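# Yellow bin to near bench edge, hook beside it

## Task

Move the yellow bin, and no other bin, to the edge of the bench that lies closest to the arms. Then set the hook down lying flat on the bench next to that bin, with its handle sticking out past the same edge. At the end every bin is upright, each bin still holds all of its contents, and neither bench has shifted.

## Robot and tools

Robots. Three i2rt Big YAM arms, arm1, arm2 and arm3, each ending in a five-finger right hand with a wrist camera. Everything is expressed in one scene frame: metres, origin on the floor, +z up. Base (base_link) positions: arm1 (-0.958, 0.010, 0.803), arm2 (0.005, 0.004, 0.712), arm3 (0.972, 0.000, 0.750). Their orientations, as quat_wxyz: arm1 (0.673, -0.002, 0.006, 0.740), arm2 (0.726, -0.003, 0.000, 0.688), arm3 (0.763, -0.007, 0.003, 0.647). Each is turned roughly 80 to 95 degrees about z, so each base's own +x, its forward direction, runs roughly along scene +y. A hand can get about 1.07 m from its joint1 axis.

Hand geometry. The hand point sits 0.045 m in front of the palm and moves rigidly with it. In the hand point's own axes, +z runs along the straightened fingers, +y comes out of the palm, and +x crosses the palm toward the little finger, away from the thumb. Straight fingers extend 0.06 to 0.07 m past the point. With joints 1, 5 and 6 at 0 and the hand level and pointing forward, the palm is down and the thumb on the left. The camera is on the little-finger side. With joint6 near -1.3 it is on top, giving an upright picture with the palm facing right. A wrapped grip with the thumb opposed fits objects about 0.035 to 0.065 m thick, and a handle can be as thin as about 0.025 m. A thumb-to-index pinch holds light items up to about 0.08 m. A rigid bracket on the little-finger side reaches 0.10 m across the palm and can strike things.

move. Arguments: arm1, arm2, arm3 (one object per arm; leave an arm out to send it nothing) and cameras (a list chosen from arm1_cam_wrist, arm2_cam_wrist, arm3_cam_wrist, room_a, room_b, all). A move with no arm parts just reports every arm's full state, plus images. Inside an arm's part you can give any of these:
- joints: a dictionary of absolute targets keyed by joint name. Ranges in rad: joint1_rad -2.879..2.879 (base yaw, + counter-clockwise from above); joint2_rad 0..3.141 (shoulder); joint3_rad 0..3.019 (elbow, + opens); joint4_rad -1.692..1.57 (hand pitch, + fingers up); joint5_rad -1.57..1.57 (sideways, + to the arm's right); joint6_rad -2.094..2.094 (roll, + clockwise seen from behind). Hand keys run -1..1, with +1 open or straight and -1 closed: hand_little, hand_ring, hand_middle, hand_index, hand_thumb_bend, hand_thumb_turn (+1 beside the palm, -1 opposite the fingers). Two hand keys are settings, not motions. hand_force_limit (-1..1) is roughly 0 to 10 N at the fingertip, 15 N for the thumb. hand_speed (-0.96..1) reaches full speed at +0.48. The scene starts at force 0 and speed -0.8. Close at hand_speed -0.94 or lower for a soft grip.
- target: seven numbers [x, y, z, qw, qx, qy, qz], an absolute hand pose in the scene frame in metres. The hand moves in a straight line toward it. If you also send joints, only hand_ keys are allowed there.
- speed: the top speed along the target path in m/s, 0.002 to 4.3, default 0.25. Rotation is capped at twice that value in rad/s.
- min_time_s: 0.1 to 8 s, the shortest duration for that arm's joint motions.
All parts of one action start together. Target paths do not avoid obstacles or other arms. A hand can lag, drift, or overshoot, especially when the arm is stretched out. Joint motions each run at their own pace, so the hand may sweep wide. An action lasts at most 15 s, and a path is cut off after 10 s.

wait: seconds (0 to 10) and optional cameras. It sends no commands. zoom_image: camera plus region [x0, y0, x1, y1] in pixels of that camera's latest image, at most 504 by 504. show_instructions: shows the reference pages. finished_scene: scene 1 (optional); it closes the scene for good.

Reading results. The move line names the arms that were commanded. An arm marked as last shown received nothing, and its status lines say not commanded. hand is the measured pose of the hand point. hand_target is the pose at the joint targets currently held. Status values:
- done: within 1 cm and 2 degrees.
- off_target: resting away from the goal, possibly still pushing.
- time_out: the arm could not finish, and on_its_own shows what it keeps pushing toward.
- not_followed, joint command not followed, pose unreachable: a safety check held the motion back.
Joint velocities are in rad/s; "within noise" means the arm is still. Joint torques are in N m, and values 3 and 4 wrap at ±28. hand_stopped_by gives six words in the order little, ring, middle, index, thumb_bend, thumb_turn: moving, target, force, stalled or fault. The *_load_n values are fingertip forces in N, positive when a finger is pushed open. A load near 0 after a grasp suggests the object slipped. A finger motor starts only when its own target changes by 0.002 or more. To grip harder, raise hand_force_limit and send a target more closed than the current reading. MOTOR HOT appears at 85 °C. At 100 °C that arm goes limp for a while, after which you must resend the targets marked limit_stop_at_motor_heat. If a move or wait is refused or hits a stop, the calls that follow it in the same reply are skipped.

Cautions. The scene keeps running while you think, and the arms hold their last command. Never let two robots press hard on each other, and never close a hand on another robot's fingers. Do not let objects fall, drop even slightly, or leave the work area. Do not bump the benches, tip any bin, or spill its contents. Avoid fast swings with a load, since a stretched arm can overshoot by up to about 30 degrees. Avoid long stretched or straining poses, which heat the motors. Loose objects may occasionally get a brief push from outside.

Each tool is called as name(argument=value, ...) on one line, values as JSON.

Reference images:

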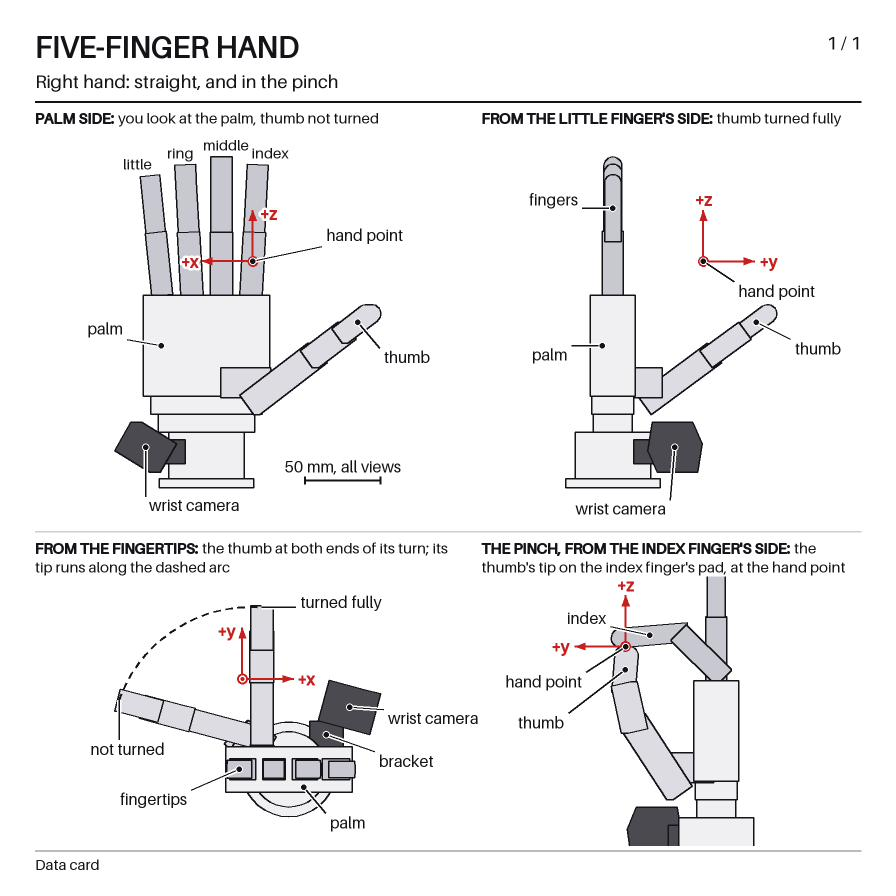

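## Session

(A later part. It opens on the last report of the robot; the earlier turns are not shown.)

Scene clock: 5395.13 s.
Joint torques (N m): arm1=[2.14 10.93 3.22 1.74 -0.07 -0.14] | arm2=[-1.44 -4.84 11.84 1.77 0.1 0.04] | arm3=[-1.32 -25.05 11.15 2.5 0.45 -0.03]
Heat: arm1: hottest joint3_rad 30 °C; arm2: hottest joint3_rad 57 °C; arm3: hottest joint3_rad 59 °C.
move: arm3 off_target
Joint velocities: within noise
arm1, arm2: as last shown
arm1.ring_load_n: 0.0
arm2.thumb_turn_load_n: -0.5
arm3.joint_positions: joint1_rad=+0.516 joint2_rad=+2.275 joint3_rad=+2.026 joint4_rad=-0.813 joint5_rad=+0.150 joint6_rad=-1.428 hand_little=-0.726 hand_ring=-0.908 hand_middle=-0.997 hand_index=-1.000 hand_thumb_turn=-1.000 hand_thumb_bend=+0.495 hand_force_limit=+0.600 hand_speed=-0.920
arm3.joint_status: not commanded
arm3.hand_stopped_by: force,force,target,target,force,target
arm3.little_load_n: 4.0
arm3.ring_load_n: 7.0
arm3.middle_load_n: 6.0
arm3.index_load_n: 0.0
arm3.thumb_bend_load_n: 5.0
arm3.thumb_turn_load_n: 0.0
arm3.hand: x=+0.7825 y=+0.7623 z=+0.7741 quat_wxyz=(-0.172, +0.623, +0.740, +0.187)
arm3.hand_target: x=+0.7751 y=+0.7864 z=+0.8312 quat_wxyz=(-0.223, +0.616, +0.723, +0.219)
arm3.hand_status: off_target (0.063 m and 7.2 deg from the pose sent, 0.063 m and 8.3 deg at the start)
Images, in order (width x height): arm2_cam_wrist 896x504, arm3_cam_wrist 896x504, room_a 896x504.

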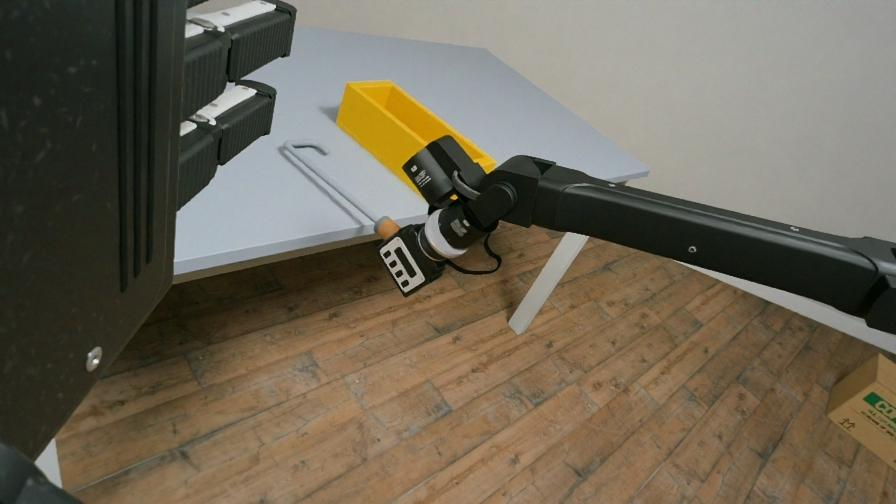

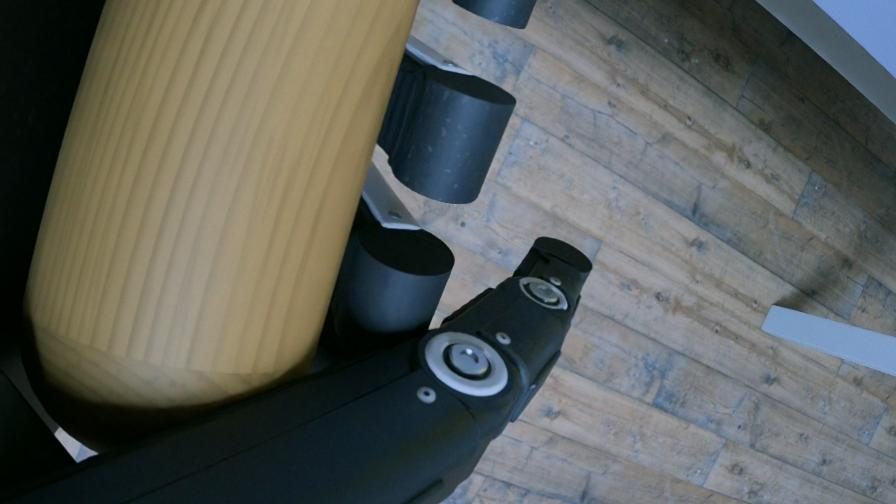

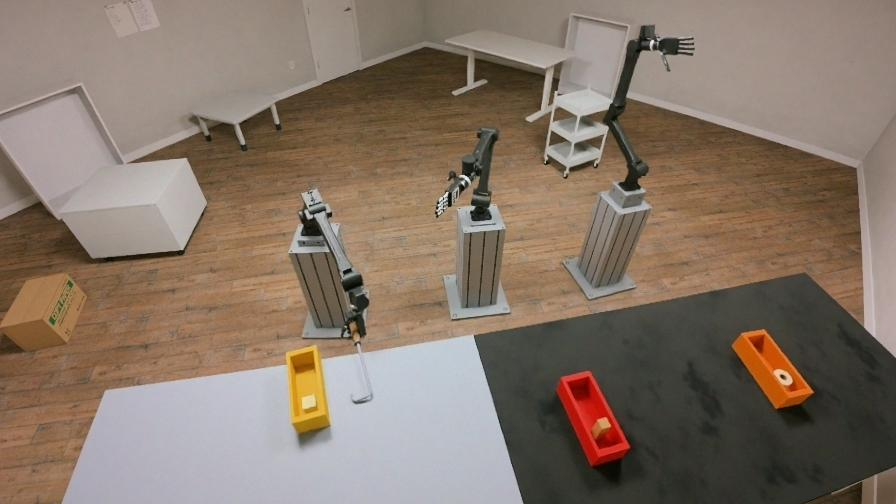

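move(arm3={"target": [0.774, 0.792, 0.818, -0.2460, 0.6083, 0.7144, 0.2425], "speed": 0.05}, cameras=["arm2_cam_wrist", "arm3_cam_wrist", "room_a"])

zoom_image(camera="arm2_cam_wrist", region=[260, 120, 440, 260])

zoom_image(camera="room_a", region=[330, 320, 410, 420])

Scene clock: 5422.30 s.
Joint torques (N m): arm1=[2.08 10.7 3.28 1.73 -0.07 -0.14] | arm2=[-2.02 -4.95 12.04 2.04 0.14 0.04] | arm3=[-1.2 -26.34 10.28 2.5 0.56 -0.08]
Heat: arm1: hottest joint3_rad 30 °C; arm2: hottest joint3_rad 57 °C; arm3: hottest joint3_rad 58 °C.
move: arm3 off_target
Joint velocities: within noise
arm1, arm2: as last shown
arm2.thumb_turn_load_n: 0.0
arm3.joint_positions: joint1_rad=+0.516 joint2_rad=+2.271 joint3_rad=+1.929 joint4_rad=-0.660 joint5_rad=+0.165 joint6_rad=-1.429 hand_little=-0.726 hand_ring=-0.908 hand_middle=-0.997 hand_index=-1.000 hand_thumb_turn=-1.000 hand_thumb_bend=+0.495 hand_force_limit=+0.600 hand_speed=-0.920
arm3.joint_status: not commanded
arm3.hand_stopped_by: force,force,target,target,force,target
arm3.little_load_n: 4.0
arm3.ring_load_n: 7.0
arm3.middle_load_n: 5.5
arm3.index_load_n: 0.0
arm3.thumb_bend_load_n: 5.0
arm3.thumb_turn_load_n: -0.5
arm3.hand: x=+0.7844 y=+0.7654 z=+0.7490 quat_wxyz=(-0.193, +0.621, +0.731, +0.207)
arm3.hand_target: x=+0.7752 y=+0.7883 z=+0.8185 quat_wxyz=(-0.246, +0.609, +0.714, +0.242)
arm3.hand_status: off_target (0.075 m and 7.6 deg from the pose sent, 0.054 m and 11.2 deg at the start)
Images, in order (width x height): arm2_cam_wrist 896x504, arm3_cam_wrist 896x504, room_a 896x504.

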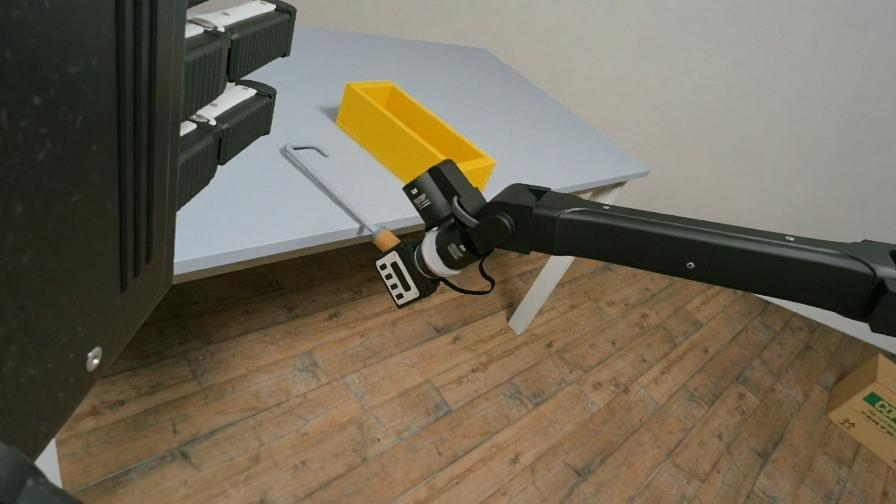

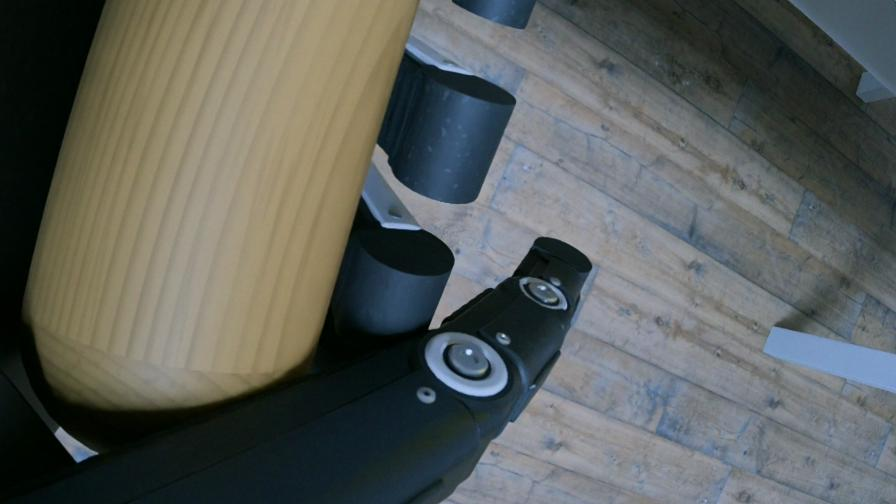

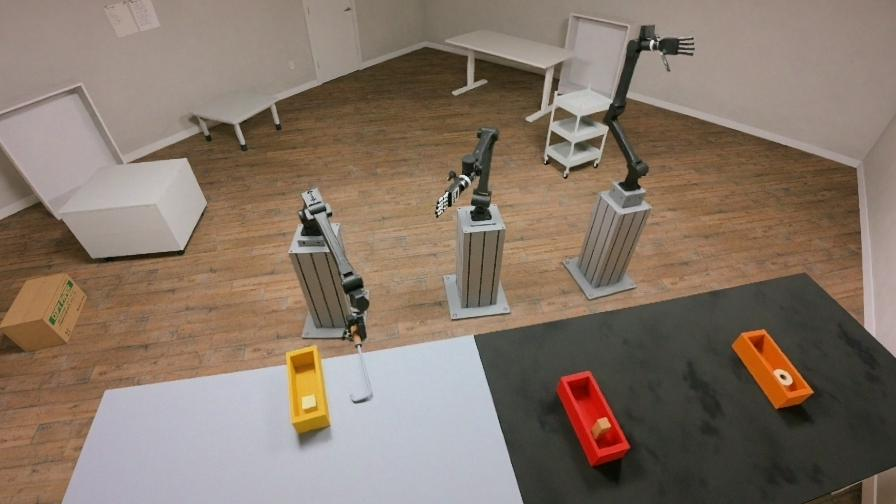

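Scaled by 2.800 from the camera's image (finer frame: 1280x720).

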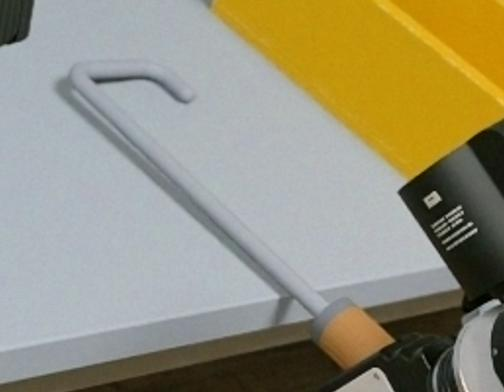

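Scaled by 5.040 from the camera's image (finer frame: 1280x720).

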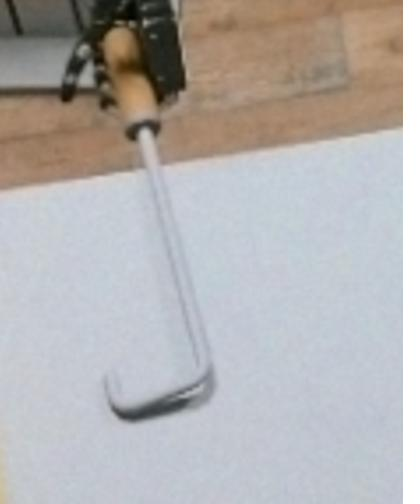

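move(arm3={"target": [0.773, 0.794, 0.797, -0.2576, 0.6043, 0.7098, 0.2540], "speed": 0.05}, cameras=["arm2_cam_wrist", "room_a"])

zoom_image(camera="arm2_cam_wrist", region=[260, 120, 440, 260])

zoom_image(camera="room_a", region=[330, 320, 410, 420])

Scene clock: 5439.97 s.
Joint torques (N m): arm1=[2.37 10.87 3.26 1.72 -0.08 -0.13] | arm2=[-1.03 -4.89 12.3 2.14 0.07 0.1] | arm3=[-0.73 -24.76 10.11 2.62 0.6 -0.11]
Heat: arm1: hottest joint3_rad 30 °C; arm2: hottest joint3_rad 57 °C; arm3: hottest joint3_rad 56 °C.
move: arm3 off_target
Joint velocities: within noise
arm1, arm2: as last shown
arm1.little_load_n: -0.5
arm3.joint_positions: joint1_rad=+0.516 joint2_rad=+2.262 joint3_rad=+1.874 joint4_rad=-0.566 joint5_rad=+0.172 joint6_rad=-1.430 hand_little=-0.726 hand_ring=-0.908 hand_middle=-0.997 hand_index=-1.000 hand_thumb_turn=-1.000 hand_thumb_bend=+0.495 hand_force_limit=+0.600 hand_speed=-0.920
arm3.joint_status: not commanded
arm3.hand_stopped_by: force,force,target,target,force,target
arm3.little_load_n: 4.0
arm3.ring_load_n: 7.0
arm3.middle_load_n: 6.0
arm3.index_load_n: 0.0
arm3.thumb_bend_load_n: 5.0
arm3.thumb_turn_load_n: 0.0
arm3.hand: x=+0.7848 y=+0.7680 z=+0.7406 quat_wxyz=(-0.211, +0.618, +0.724, +0.221)
arm3.hand_target: x=+0.7739 y=+0.7908 z=+0.7979 quat_wxyz=(-0.257, +0.605, +0.710, +0.254)
arm3.hand_status: off_target (0.063 m and 6.9 deg from the pose sent, 0.057 m and 9.6 deg at the start)
Images, in order (width x height): arm2_cam_wrist 896x504, room_a 896x504.

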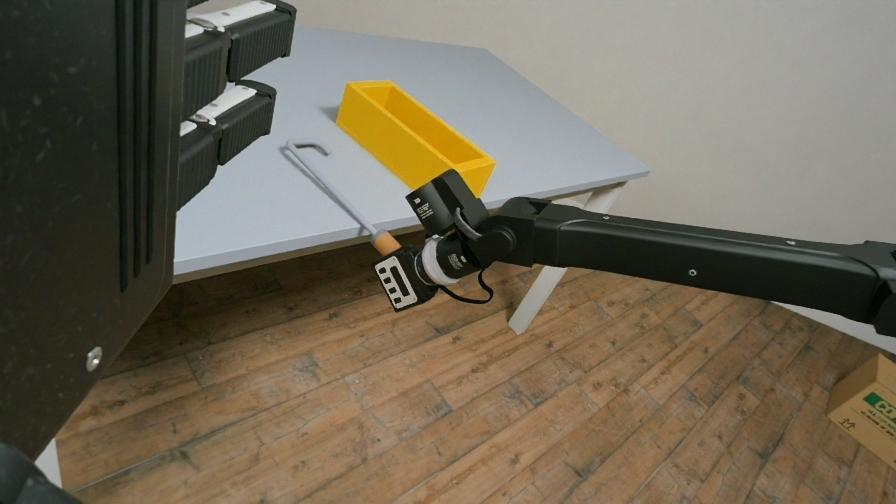

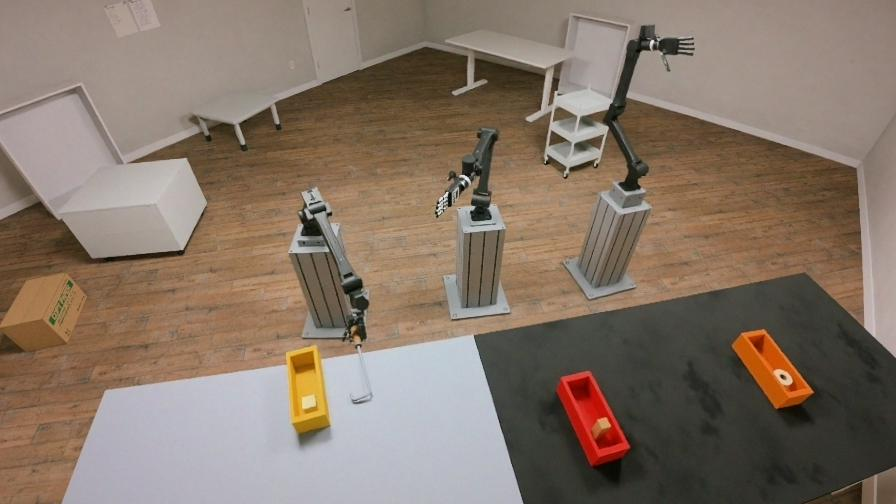

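Scaled by 2.800 from the camera's image (finer frame: 1280x720).

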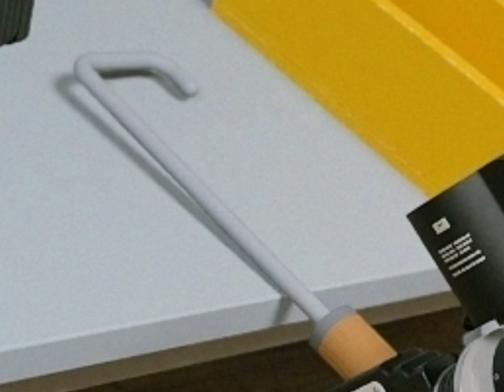

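Scaled by 5.040 from the camera's image (finer frame: 1280x720).

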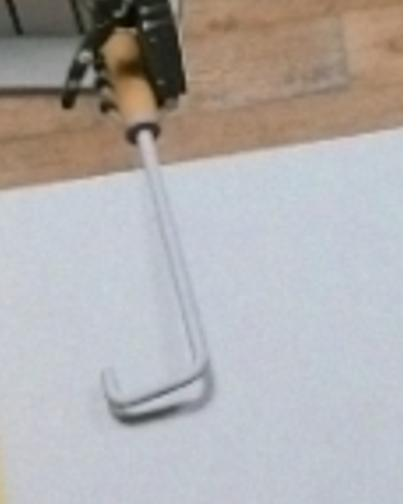

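move(arm3={"target": [0.773, 0.794, 0.777, -0.2576, 0.6043, 0.7098, 0.2540], "speed": 0.05}, cameras=["arm2_cam_wrist", "room_a"])

zoom_image(camera="arm2_cam_wrist", region=[260, 120, 440, 260])

zoom_image(camera="room_a", region=[330, 320, 410, 420])

Scene clock: 5448.87 s.
Joint torques (N m): arm1=[2.2 10.93 3.23 1.73 -0.08 -0.14] | arm2=[-0.62 -4.54 12.03 1.8 0.1 0.08] | arm3=[-1.03 -23.06 10.06 2.76 0.54 -0.14]
Heat: arm1: hottest joint3_rad 30 °C; arm2: hottest joint3_rad 57 °C; arm3: hottest joint3_rad 56 °C.
move: arm3 off_target
Joint velocities: within noise
arm1, arm2: as last shown
arm1.little_load_n: 0.5
arm2.index_load_n: 0.5
arm3.joint_positions: joint1_rad=+0.516 joint2_rad=+2.262 joint3_rad=+1.860 joint4_rad=-0.529 joint5_rad=+0.173 joint6_rad=-1.431 hand_little=-0.726 hand_ring=-0.908 hand_middle=-0.997 hand_index=-1.000 hand_thumb_turn=-1.000 hand_thumb_bend=+0.495 hand_force_limit=+0.600 hand_speed=-0.920
arm3.joint_status: not commanded
arm3.hand_stopped_by: force,force,target,target,force,target
arm3.little_load_n: 4.0
arm3.ring_load_n: 6.5
arm3.middle_load_n: 5.5
arm3.index_load_n: 0.5
arm3.thumb_bend_load_n: 5.0
arm3.thumb_turn_load_n: 0.0
arm3.hand: x=+0.7840 y=+0.7710 z=+0.7383 quat_wxyz=(-0.220, +0.617, +0.721, +0.227)
arm3.hand_target: x=+0.7736 y=+0.7917 z=+0.7782 quat_wxyz=(-0.257, +0.605, +0.710, +0.254)
arm3.hand_status: off_target (0.046 m and 5.6 deg from the pose sent, 0.046 m and 6.9 deg at the start)
Images, in order (width x height): arm2_cam_wrist 896x504, room_a 896x504.

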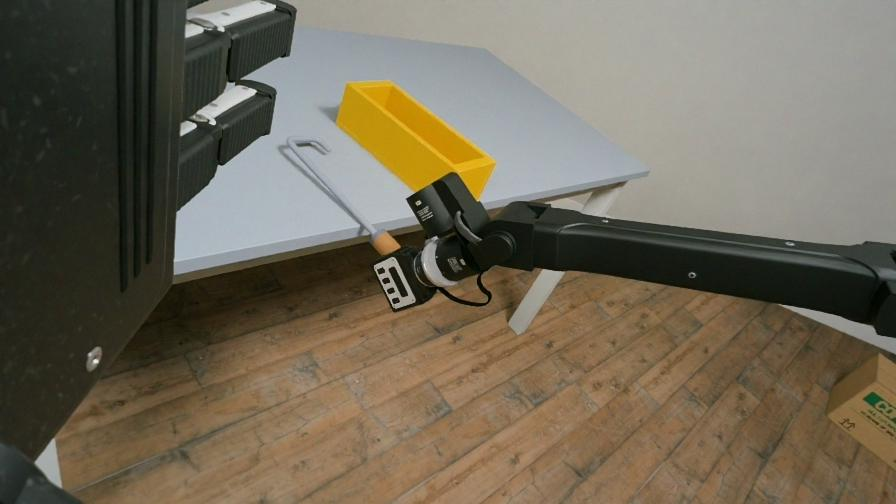

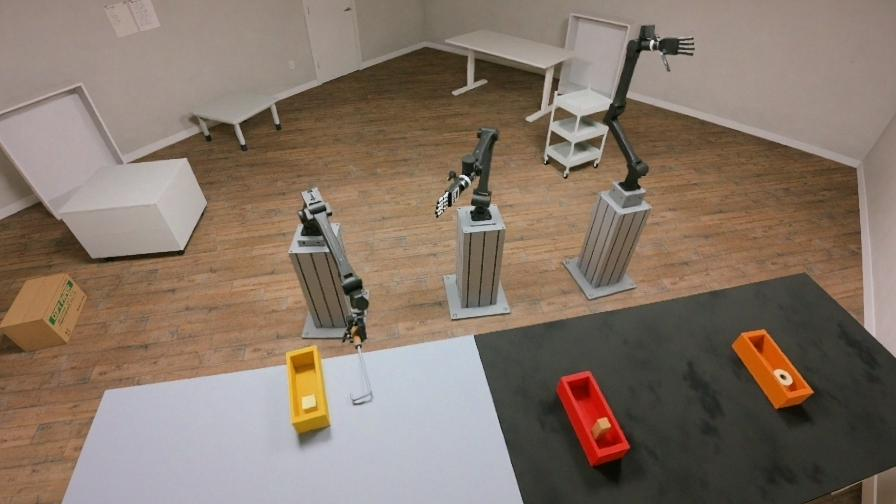

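Scaled by 2.800 from the camera's image (finer frame: 1280x720).

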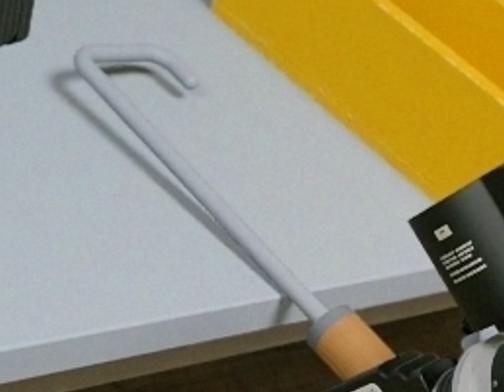

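Scaled by 5.040 from the camera's image (finer frame: 1280x720).

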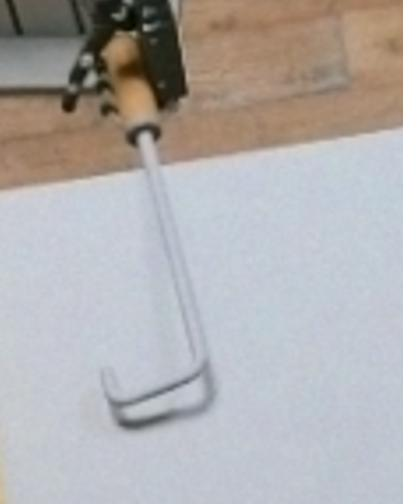

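move(arm3={"target": [0.773, 0.792, 0.755, -0.2489, 0.6073, 0.7133, 0.2454], "speed": 0.05}, cameras=["arm2_cam_wrist", "room_a"])

zoom_image(camera="arm2_cam_wrist", region=[260, 120, 440, 260])

zoom_image(camera="room_a", region=[330, 320, 410, 420])

Scene clock: 5466.87 s.
Joint torques (N m): arm1=[2.43 10.75 3.23 1.69 -0.06 -0.15] | arm2=[-0.91 -4.72 12.04 1.98 0.06 0.02] | arm3=[-1.14 -20.84 10.85 2.3 0.31 -0.09]
Heat: arm1: hottest joint2_rad 29 °C; arm2: hottest joint3_rad 57 °C; arm3: hottest joint3_rad 53 °C.
move: arm3 off_target
Joint velocities: within noise
arm1.joint_positions: joint1_rad=+0.291 joint2_rad=+0.649 joint3_rad=+2.193 joint4_rad=-1.294 joint5_rad=+0.025 joint6_rad=-1.554 hand_little=+1.000 hand_ring=+1.000 hand_middle=+1.000 hand_index=+1.000 hand_thumb_turn=+1.000 hand_thumb_bend=+1.000 hand_force_limit=-0.200 hand_speed=-0.500
arm1.joint_status: not commanded
arm1.hand_stopped_by: target,target,target,target,target,target
arm1.little_load_n: 0.0
arm1.ring_load_n: 0.0
arm1.middle_load_n: 0.0
arm1.index_load_n: 0.0
arm1.thumb_bend_load_n: 0.0
arm1.thumb_turn_load_n: 0.0
arm1.hand: x=-0.9078 y=+0.0781 z=+1.6327 quat_wxyz=(-0.654, +0.360, +0.501, +0.439)
arm1.hand_target: x=-0.9068 y=+0.0765 z=+1.6337 quat_wxyz=(-0.653, +0.355, +0.505, +0.440)
arm1.hand_status: not commanded
arm2: as last shown
arm2.index_load_n: 0.0
arm3.joint_positions: joint1_rad=+0.516 joint2_rad=+2.267 joint3_rad=+1.857 joint4_rad=-0.516 joint5_rad=+0.173 joint6_rad=-1.431 hand_little=-0.726 hand_ring=-0.908 hand_middle=-0.997 hand_index=-1.000 hand_thumb_turn=-1.000 hand_thumb_bend=+0.495 hand_force_limit=+0.600 hand_speed=-0.920
arm3.joint_status: not commanded
arm3.hand_stopped_by: force,force,target,target,force,target
arm3.little_load_n: 3.5
arm3.ring_load_n: 6.5
arm3.middle_load_n: 6.0
arm3.index_load_n: 0.0
arm3.thumb_bend_load_n: 4.5
arm3.thumb_turn_load_n: 0.5
arm3.hand: x=+0.7836 y=+0.7722 z=+0.7351 quat_wxyz=(-0.223, +0.617, +0.720, +0.229)
arm3.hand_target: x=+0.7734 y=+0.7905 z=+0.7558 quat_wxyz=(-0.249, +0.607, +0.713, +0.245)
arm3.hand_status: off_target (0.030 m and 3.8 deg from the pose sent, 0.029 m and 4.1 deg at the start)
Images, in order (width x height): arm2_cam_wrist 896x504, room_a 896x504.

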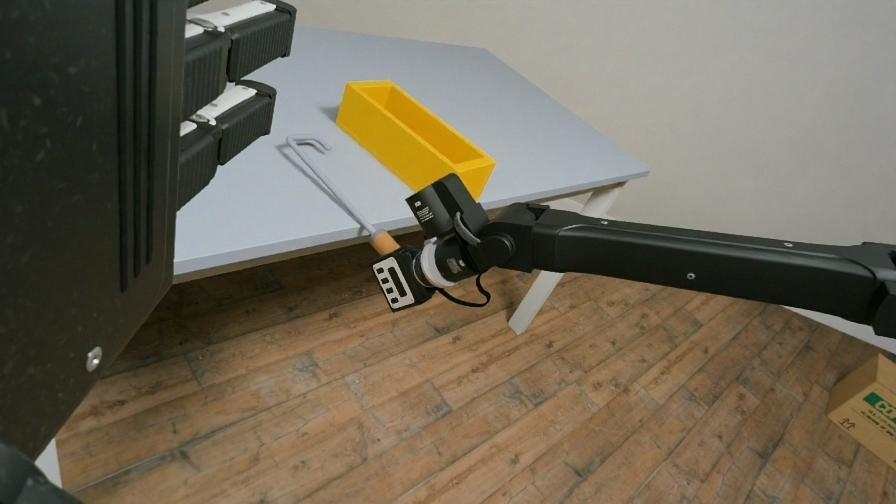

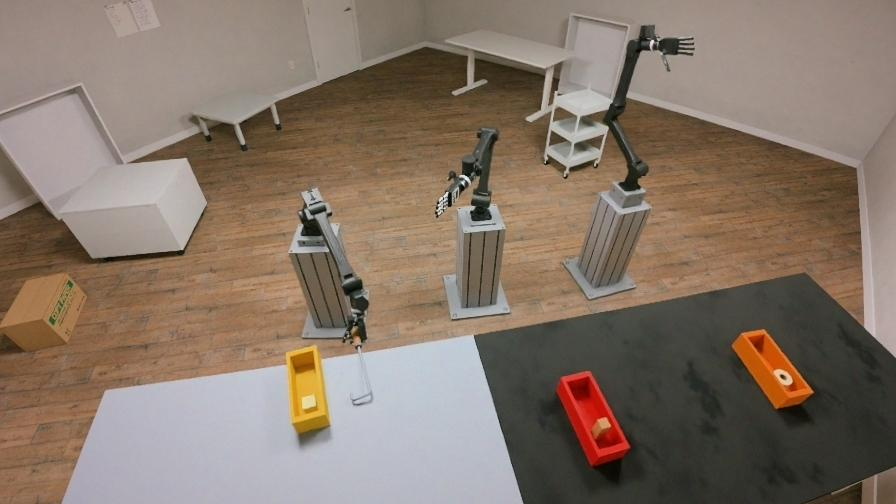

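Scaled by 2.800 from the camera's image (finer frame: 1280x720).

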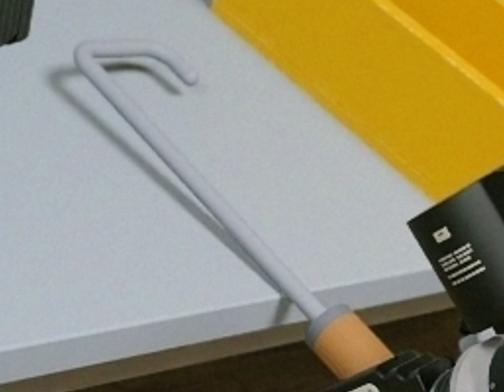

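Scaled by 5.040 from the camera's image (finer frame: 1280x720).

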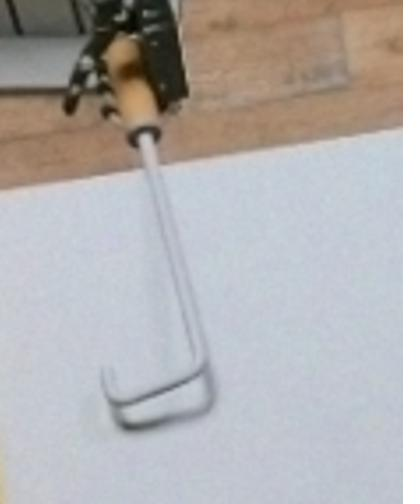

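move(arm3={"target": [0.773, 0.790, 0.785, -0.2313, 0.6130, 0.7201, 0.2281], "speed": 0.05}, cameras=["arm2_cam_wrist", "room_a"])

zoom_image(camera="arm2_cam_wrist", region=[260, 120, 440, 260])

zoom_image(camera="room_a", region=[330, 320, 410, 420])

Scene clock: 5497.13 s.
Joint torques (N m): arm1=[2.08 10.99 3.21 1.69 -0.06 -0.14] | arm2=[-1.55 -5.07 12.15 2.04 0 0.13] | arm3=[-1.38 -22.59 13.31 0.92 0.24 0.02]
Heat: arm1: hottest joint2_rad 29 °C; arm2: hottest joint3_rad 57 °C; arm3: hottest joint3_rad 55 °C.
move: arm3 off_target
Joint velocities: within noise
arm1, arm2: as last shown
arm3.joint_positions: joint1_rad=+0.516 joint2_rad=+2.267 joint3_rad=+1.900 joint4_rad=-0.622 joint5_rad=+0.163 joint6_rad=-1.431 hand_little=-0.726 hand_ring=-0.908 hand_middle=-0.997 hand_index=-1.000 hand_thumb_turn=-1.000 hand_thumb_bend=+0.495 hand_force_limit=+0.600 hand_speed=-0.920
arm3.joint_status: not commanded
arm3.hand_stopped_by: force,force,target,target,force,target
arm3.little_load_n: 3.0
arm3.ring_load_n: 6.5
arm3.middle_load_n: 6.0
arm3.index_load_n: 0.5
arm3.thumb_bend_load_n: 5.0
arm3.thumb_turn_load_n: 0.0
arm3.hand: x=+0.7844 y=+0.7642 z=+0.7424 quat_wxyz=(-0.199, +0.619, +0.730, +0.210)
arm3.hand_target: x=+0.7739 y=+0.7871 z=+0.7860 quat_wxyz=(-0.232, +0.613, +0.720, +0.228)
arm3.hand_status: off_target (0.051 m and 4.5 deg from the pose sent, 0.054 m and 1.1 deg at the start)
Images, in order (width x height): arm2_cam_wrist 896x504, room_a 896x504.

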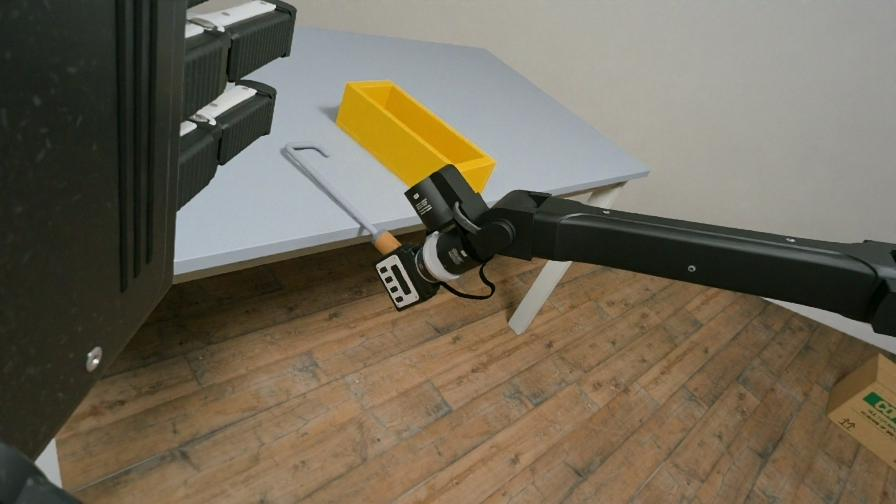

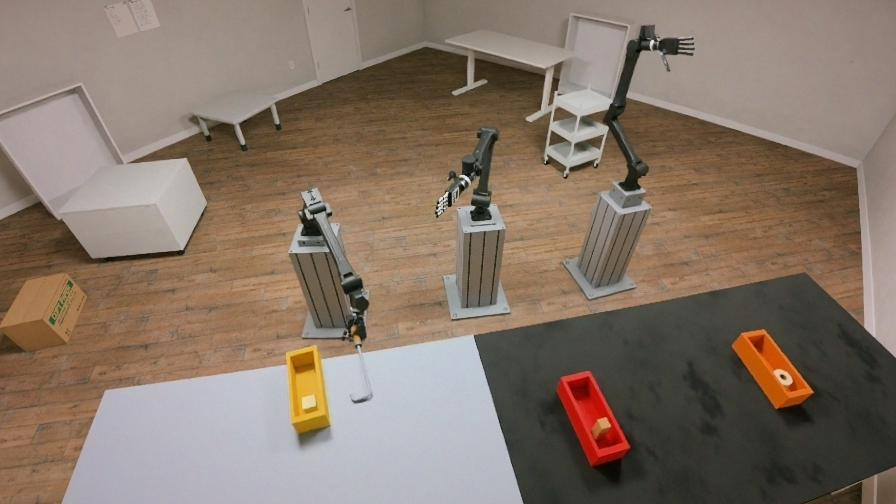

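Scaled by 2.800 from the camera's image (finer frame: 1280x720).

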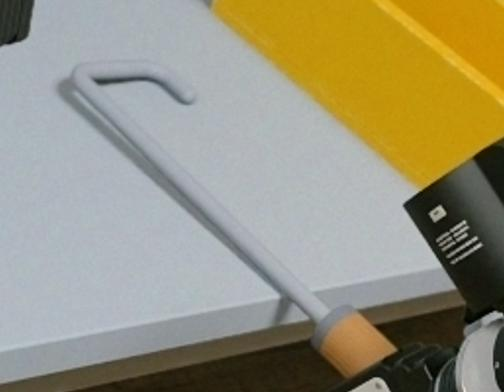

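Scaled by 5.040 from the camera's image (finer frame: 1280x720).

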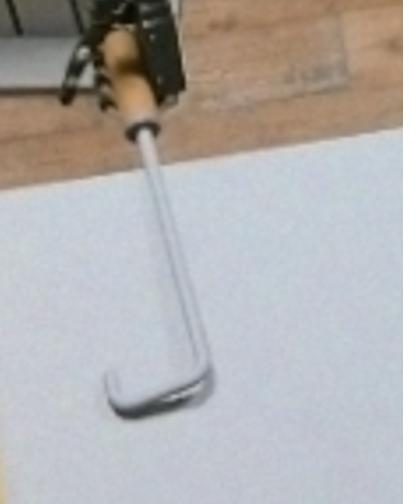

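move(arm3={"target": [0.773, 0.790, 0.768, -0.2313, 0.6130, 0.7201, 0.2281], "speed": 0.05}, cameras=["arm2_cam_wrist", "room_a"])

zoom_image(camera="arm2_cam_wrist", region=[260, 120, 440, 260])

zoom_image(camera="room_a", region=[330, 320, 410, 420])

Scene clock: 5512.53 s.
Joint torques (N m): arm1=[2.32 10.7 3.18 1.7 -0.07 -0.14] | arm2=[-1.55 -5.42 12.14 2.04 0.05 0.07] | arm3=[-1.32 -20.66 12.31 2.03 0.25 -0.01]
Heat: arm1: hottest joint2_rad 29 °C; arm2: hottest joint3_rad 57 °C; arm3: hottest joint3_rad 54 °C.
move: arm3 off_target
Joint velocities: within noise
arm1: as last shown
arm2.joint_positions: joint1_rad=-0.427 joint2_rad=+1.146 joint3_rad=+1.188 joint4_rad=-0.112 joint5_rad=+0.239 joint6_rad=-1.576 hand_little=+1.000 hand_ring=+1.000 hand_middle=+1.000 hand_index=+1.000 hand_thumb_turn=+1.000 hand_thumb_bend=+1.000 hand_force_limit=+0.000 hand_speed=-0.800
arm2.joint_status: not commanded
arm2.hand_stopped_by: target,target,target,target,target,target
arm2.little_load_n: 0.0
arm2.ring_load_n: 0.0
arm2.middle_load_n: 0.0
arm2.index_load_n: 0.0
arm2.thumb_bend_load_n: 0.0
arm2.thumb_turn_load_n: 0.0
arm2.hand: x=+0.3527 y=+0.4489 z=+1.1833 quat_wxyz=(-0.272, +0.661, +0.311, +0.626)
arm2.hand_target: x=+0.3585 y=+0.4481 z=+1.2193 quat_wxyz=(-0.288, +0.646, +0.288, +0.646)
arm2.hand_status: not commanded
arm3.joint_positions: joint1_rad=+0.516 joint2_rad=+2.268 joint3_rad=+1.900 joint4_rad=-0.622 joint5_rad=+0.163 joint6_rad=-1.431 hand_little=-0.726 hand_ring=-0.908 hand_middle=-0.997 hand_index=-1.000 hand_thumb_turn=-1.000 hand_thumb_bend=+0.495 hand_force_limit=+0.600 hand_speed=-0.920
arm3.joint_status: not commanded
arm3.hand_stopped_by: force,force,target,target,force,target
arm3.little_load_n: 3.0
arm3.ring_load_n: 6.5
arm3.middle_load_n: 6.0
arm3.index_load_n: 0.0
arm3.thumb_bend_load_n: 4.5
arm3.thumb_turn_load_n: 0.0
arm3.hand: x=+0.7845 y=+0.7640 z=+0.7415 quat_wxyz=(-0.199, +0.620, +0.730, +0.209)
arm3.hand_target: x=+0.7736 y=+0.7876 z=+0.7693 quat_wxyz=(-0.231, +0.613, +0.720, +0.228)
arm3.hand_status: off_target (0.039 m and 4.5 deg from the pose sent, 0.038 m and 4.5 deg at the start)
Images, in order (width x height): arm2_cam_wrist 896x504, room_a 896x504.

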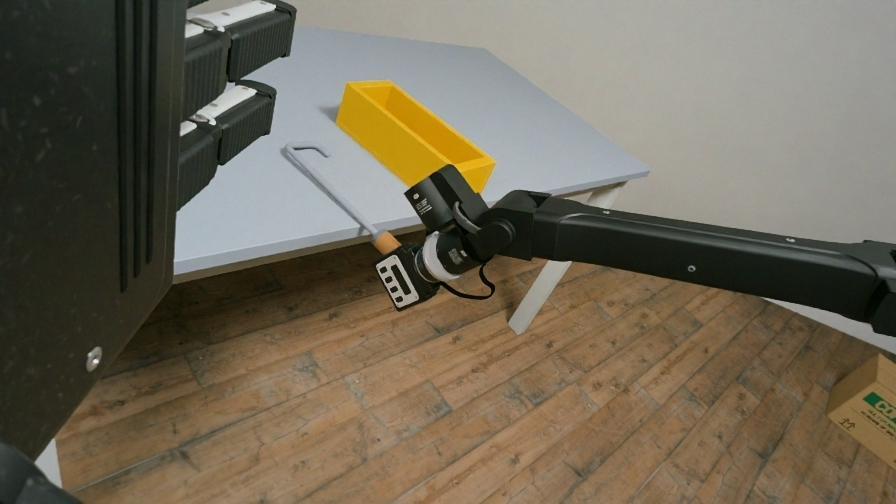

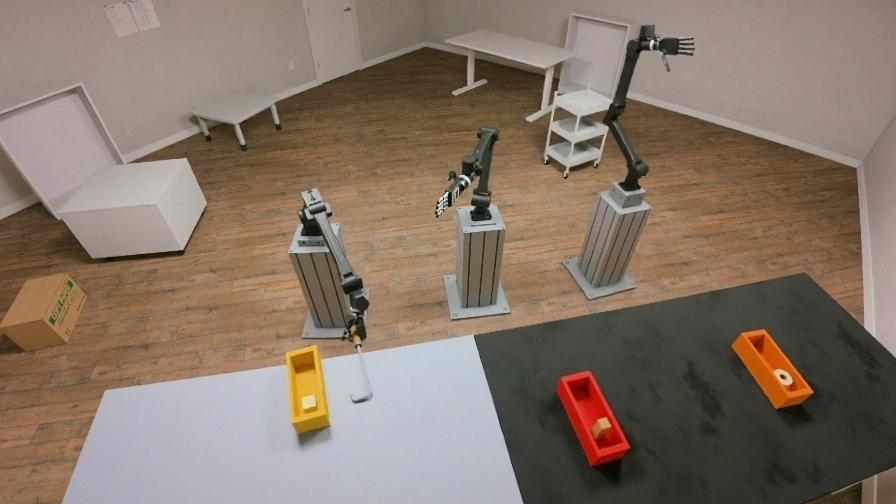

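Scaled by 2.800 from the camera's image (finer frame: 1280x720).

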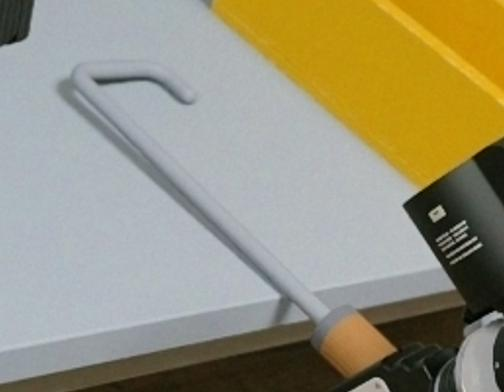

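Scaled by 5.040 from the camera's image (finer frame: 1280x720).

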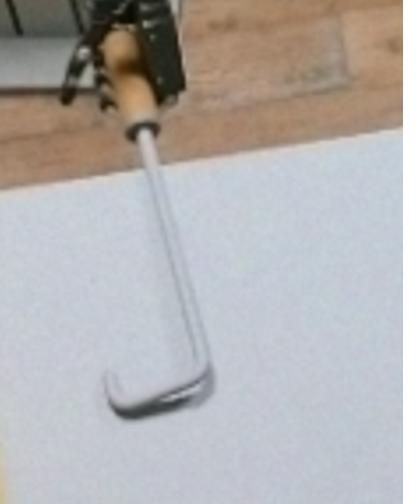

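move(arm3={"target": [0.773, 0.790, 0.745, -0.2313, 0.6130, 0.7201, 0.2281], "speed": 0.05}, cameras=["arm2_cam_wrist", "room_a"])

zoom_image(camera="arm2_cam_wrist", region=[260, 120, 440, 260])

Scene clock: 5518.37 s.
Joint torques (N m): arm1=[2.2 10.99 3.32 1.73 -0.09 -0.15] | arm2=[-1.44 -5.36 12.31 1.95 0.09 0.09] | arm3=[-1.38 -19.72 11.4 1.85 0.23 -0.03]
Heat: arm1: hottest joint2_rad 29 °C; arm2: hottest joint3_rad 57 °C; arm3: hottest joint3_rad 53 °C.
move: arm3 off_target
Joint velocities: within noise
arm1, arm2: as last shown
arm1.middle_load_n: 0.5
arm3.joint_positions: joint1_rad=+0.516 joint2_rad=+2.280 joint3_rad=+1.900 joint4_rad=-0.578 joint5_rad=+0.163 joint6_rad=-1.431 hand_little=-0.726 hand_ring=-0.908 hand_middle=-0.997 hand_index=-1.000 hand_thumb_turn=-1.000 hand_thumb_bend=+0.495 hand_force_limit=+0.600 hand_speed=-0.920
arm3.joint_status: not commanded
arm3.hand_stopped_by: force,force,target,target,force,target
arm3.little_load_n: 2.5
arm3.ring_load_n: 6.0
arm3.middle_load_n: 5.5
arm3.index_load_n: 0.0
arm3.thumb_bend_load_n: 5.0
arm3.thumb_turn_load_n: 0.5
arm3.hand: x=+0.7815 y=+0.7723 z=+0.7370 quat_wxyz=(-0.212, +0.618, +0.726, +0.217)
arm3.hand_target: x=+0.7732 y=+0.7889 z=+0.7457 quat_wxyz=(-0.232, +0.613, +0.720, +0.228)
arm3.hand_status: off_target (0.021 m and 2.7 deg from the pose sent, 0.029 m and 4.5 deg at the start)
Images, in order (width x height): arm2_cam_wrist 896x504, room_a 896x504.

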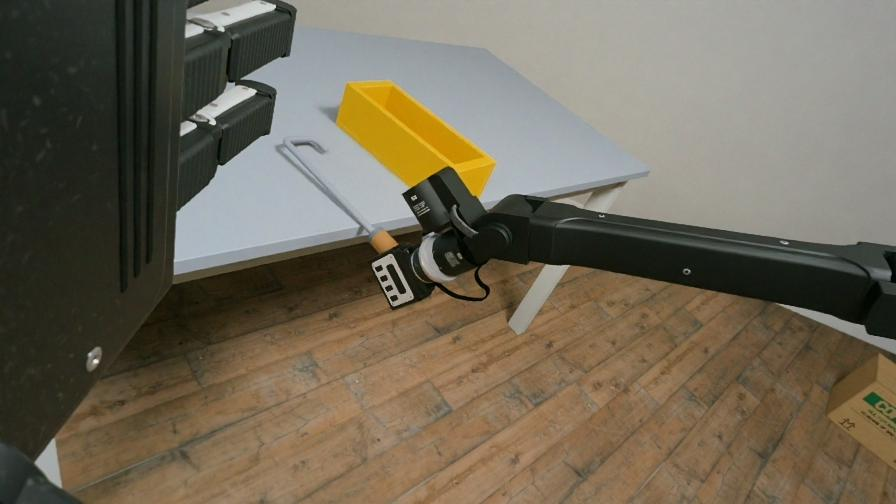

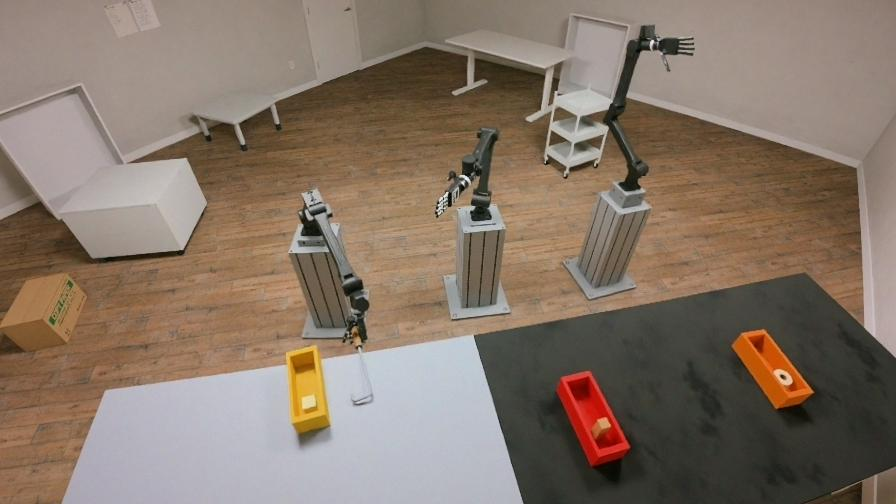

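Scaled by 2.800 from the camera's image (finer frame: 1280x720).

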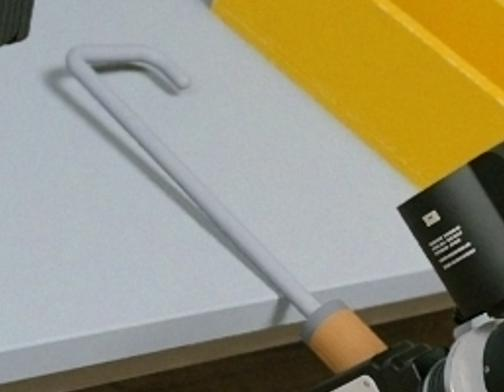

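move(arm3={"target": [0.773, 0.786, 0.778, -0.2226, 0.6157, 0.7232, 0.2194], "speed": 0.05}, cameras=["arm2_cam_wrist", "room_a"])

zoom_image(camera="arm2_cam_wrist", region=[260, 120, 440, 260])

zoom_image(camera="room_a", region=[330, 320, 410, 420])

Scene clock: 5555.17 s.
Joint torques (N m): arm1=[2.37 10.75 3.25 1.7 -0.07 -0.15] | arm2=[-0.56 -5.36 11.96 1.91 0.1 0.08] | arm3=[-1.55 -22.53 12.56 0.53 0.11 0.03]
Heat: arm1: hottest joint2_rad 29 °C; arm2: hottest joint3_rad 57 °C; arm3: hottest joint3_rad 52 °C.
move: arm3 off_target
Joint velocities: within noise
arm1, arm2: as last shown
arm1.middle_load_n: 0.0
arm3.joint_positions: joint1_rad=+0.516 joint2_rad=+2.280 joint3_rad=+1.925 joint4_rad=-0.641 joint5_rad=+0.160 joint6_rad=-1.431 hand_little=-0.726 hand_ring=-0.908 hand_middle=-0.997 hand_index=-1.000 hand_thumb_turn=-1.000 hand_thumb_bend=+0.495 hand_force_limit=+0.600 hand_speed=-0.920
arm3.joint_status: not commanded
arm3.hand_stopped_by: force,force,target,target,force,target
arm3.little_load_n: 2.0
arm3.ring_load_n: 6.0
arm3.middle_load_n: 6.0
arm3.index_load_n: 0.0
arm3.thumb_bend_load_n: 4.5
arm3.thumb_turn_load_n: 0.5
arm3.hand: x=+0.7828 y=+0.7671 z=+0.7416 quat_wxyz=(-0.197, +0.620, +0.731, +0.207)
arm3.hand_target: x=+0.7736 y=+0.7842 z=+0.7785 quat_wxyz=(-0.223, +0.616, +0.723, +0.220)
arm3.hand_status: off_target (0.042 m and 3.4 deg from the pose sent, 0.044 m and 1.3 deg at the start)
Images, in order (width x height): arm2_cam_wrist 896x504, room_a 896x504.

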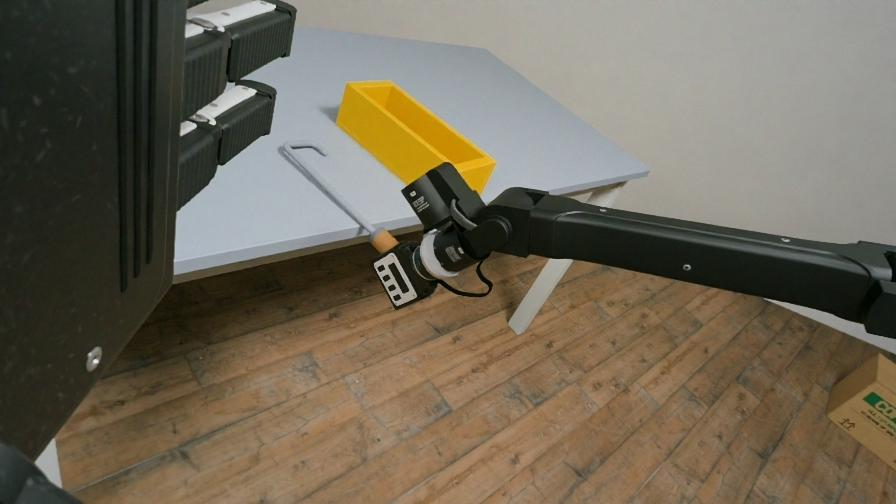

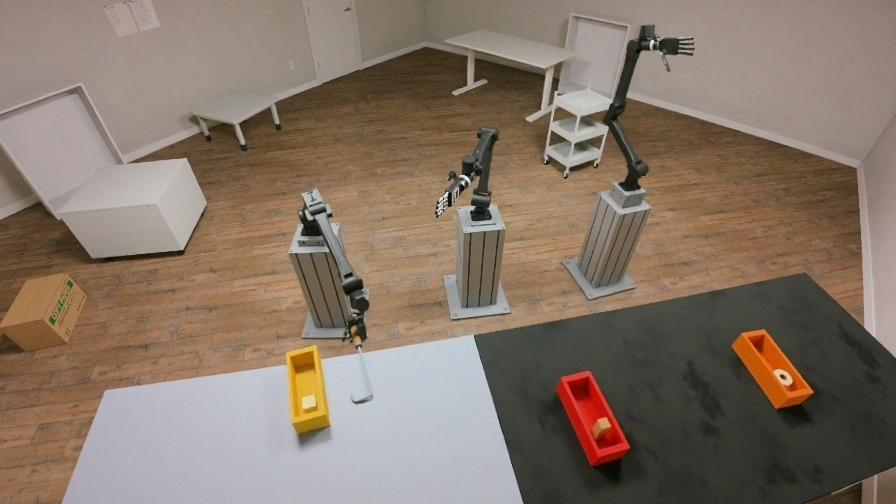

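Scaled by 2.800 from the camera's image (finer frame: 1280x720).

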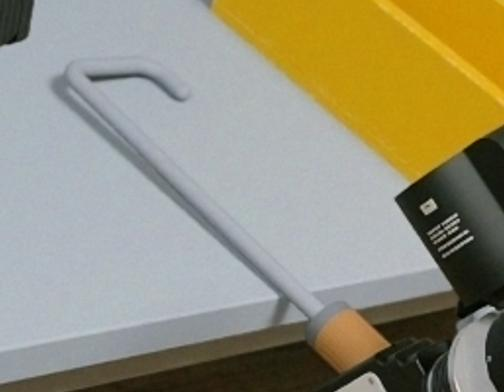

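Scaled by 5.040 from the camera's image (finer frame: 1280x720).

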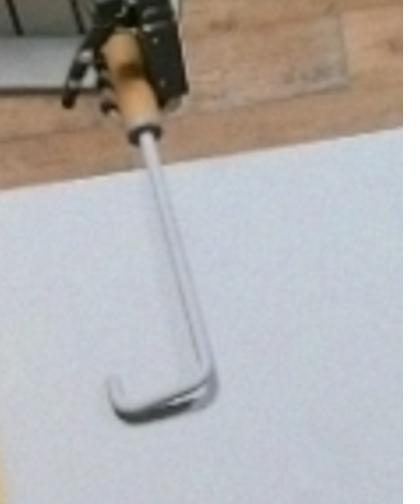

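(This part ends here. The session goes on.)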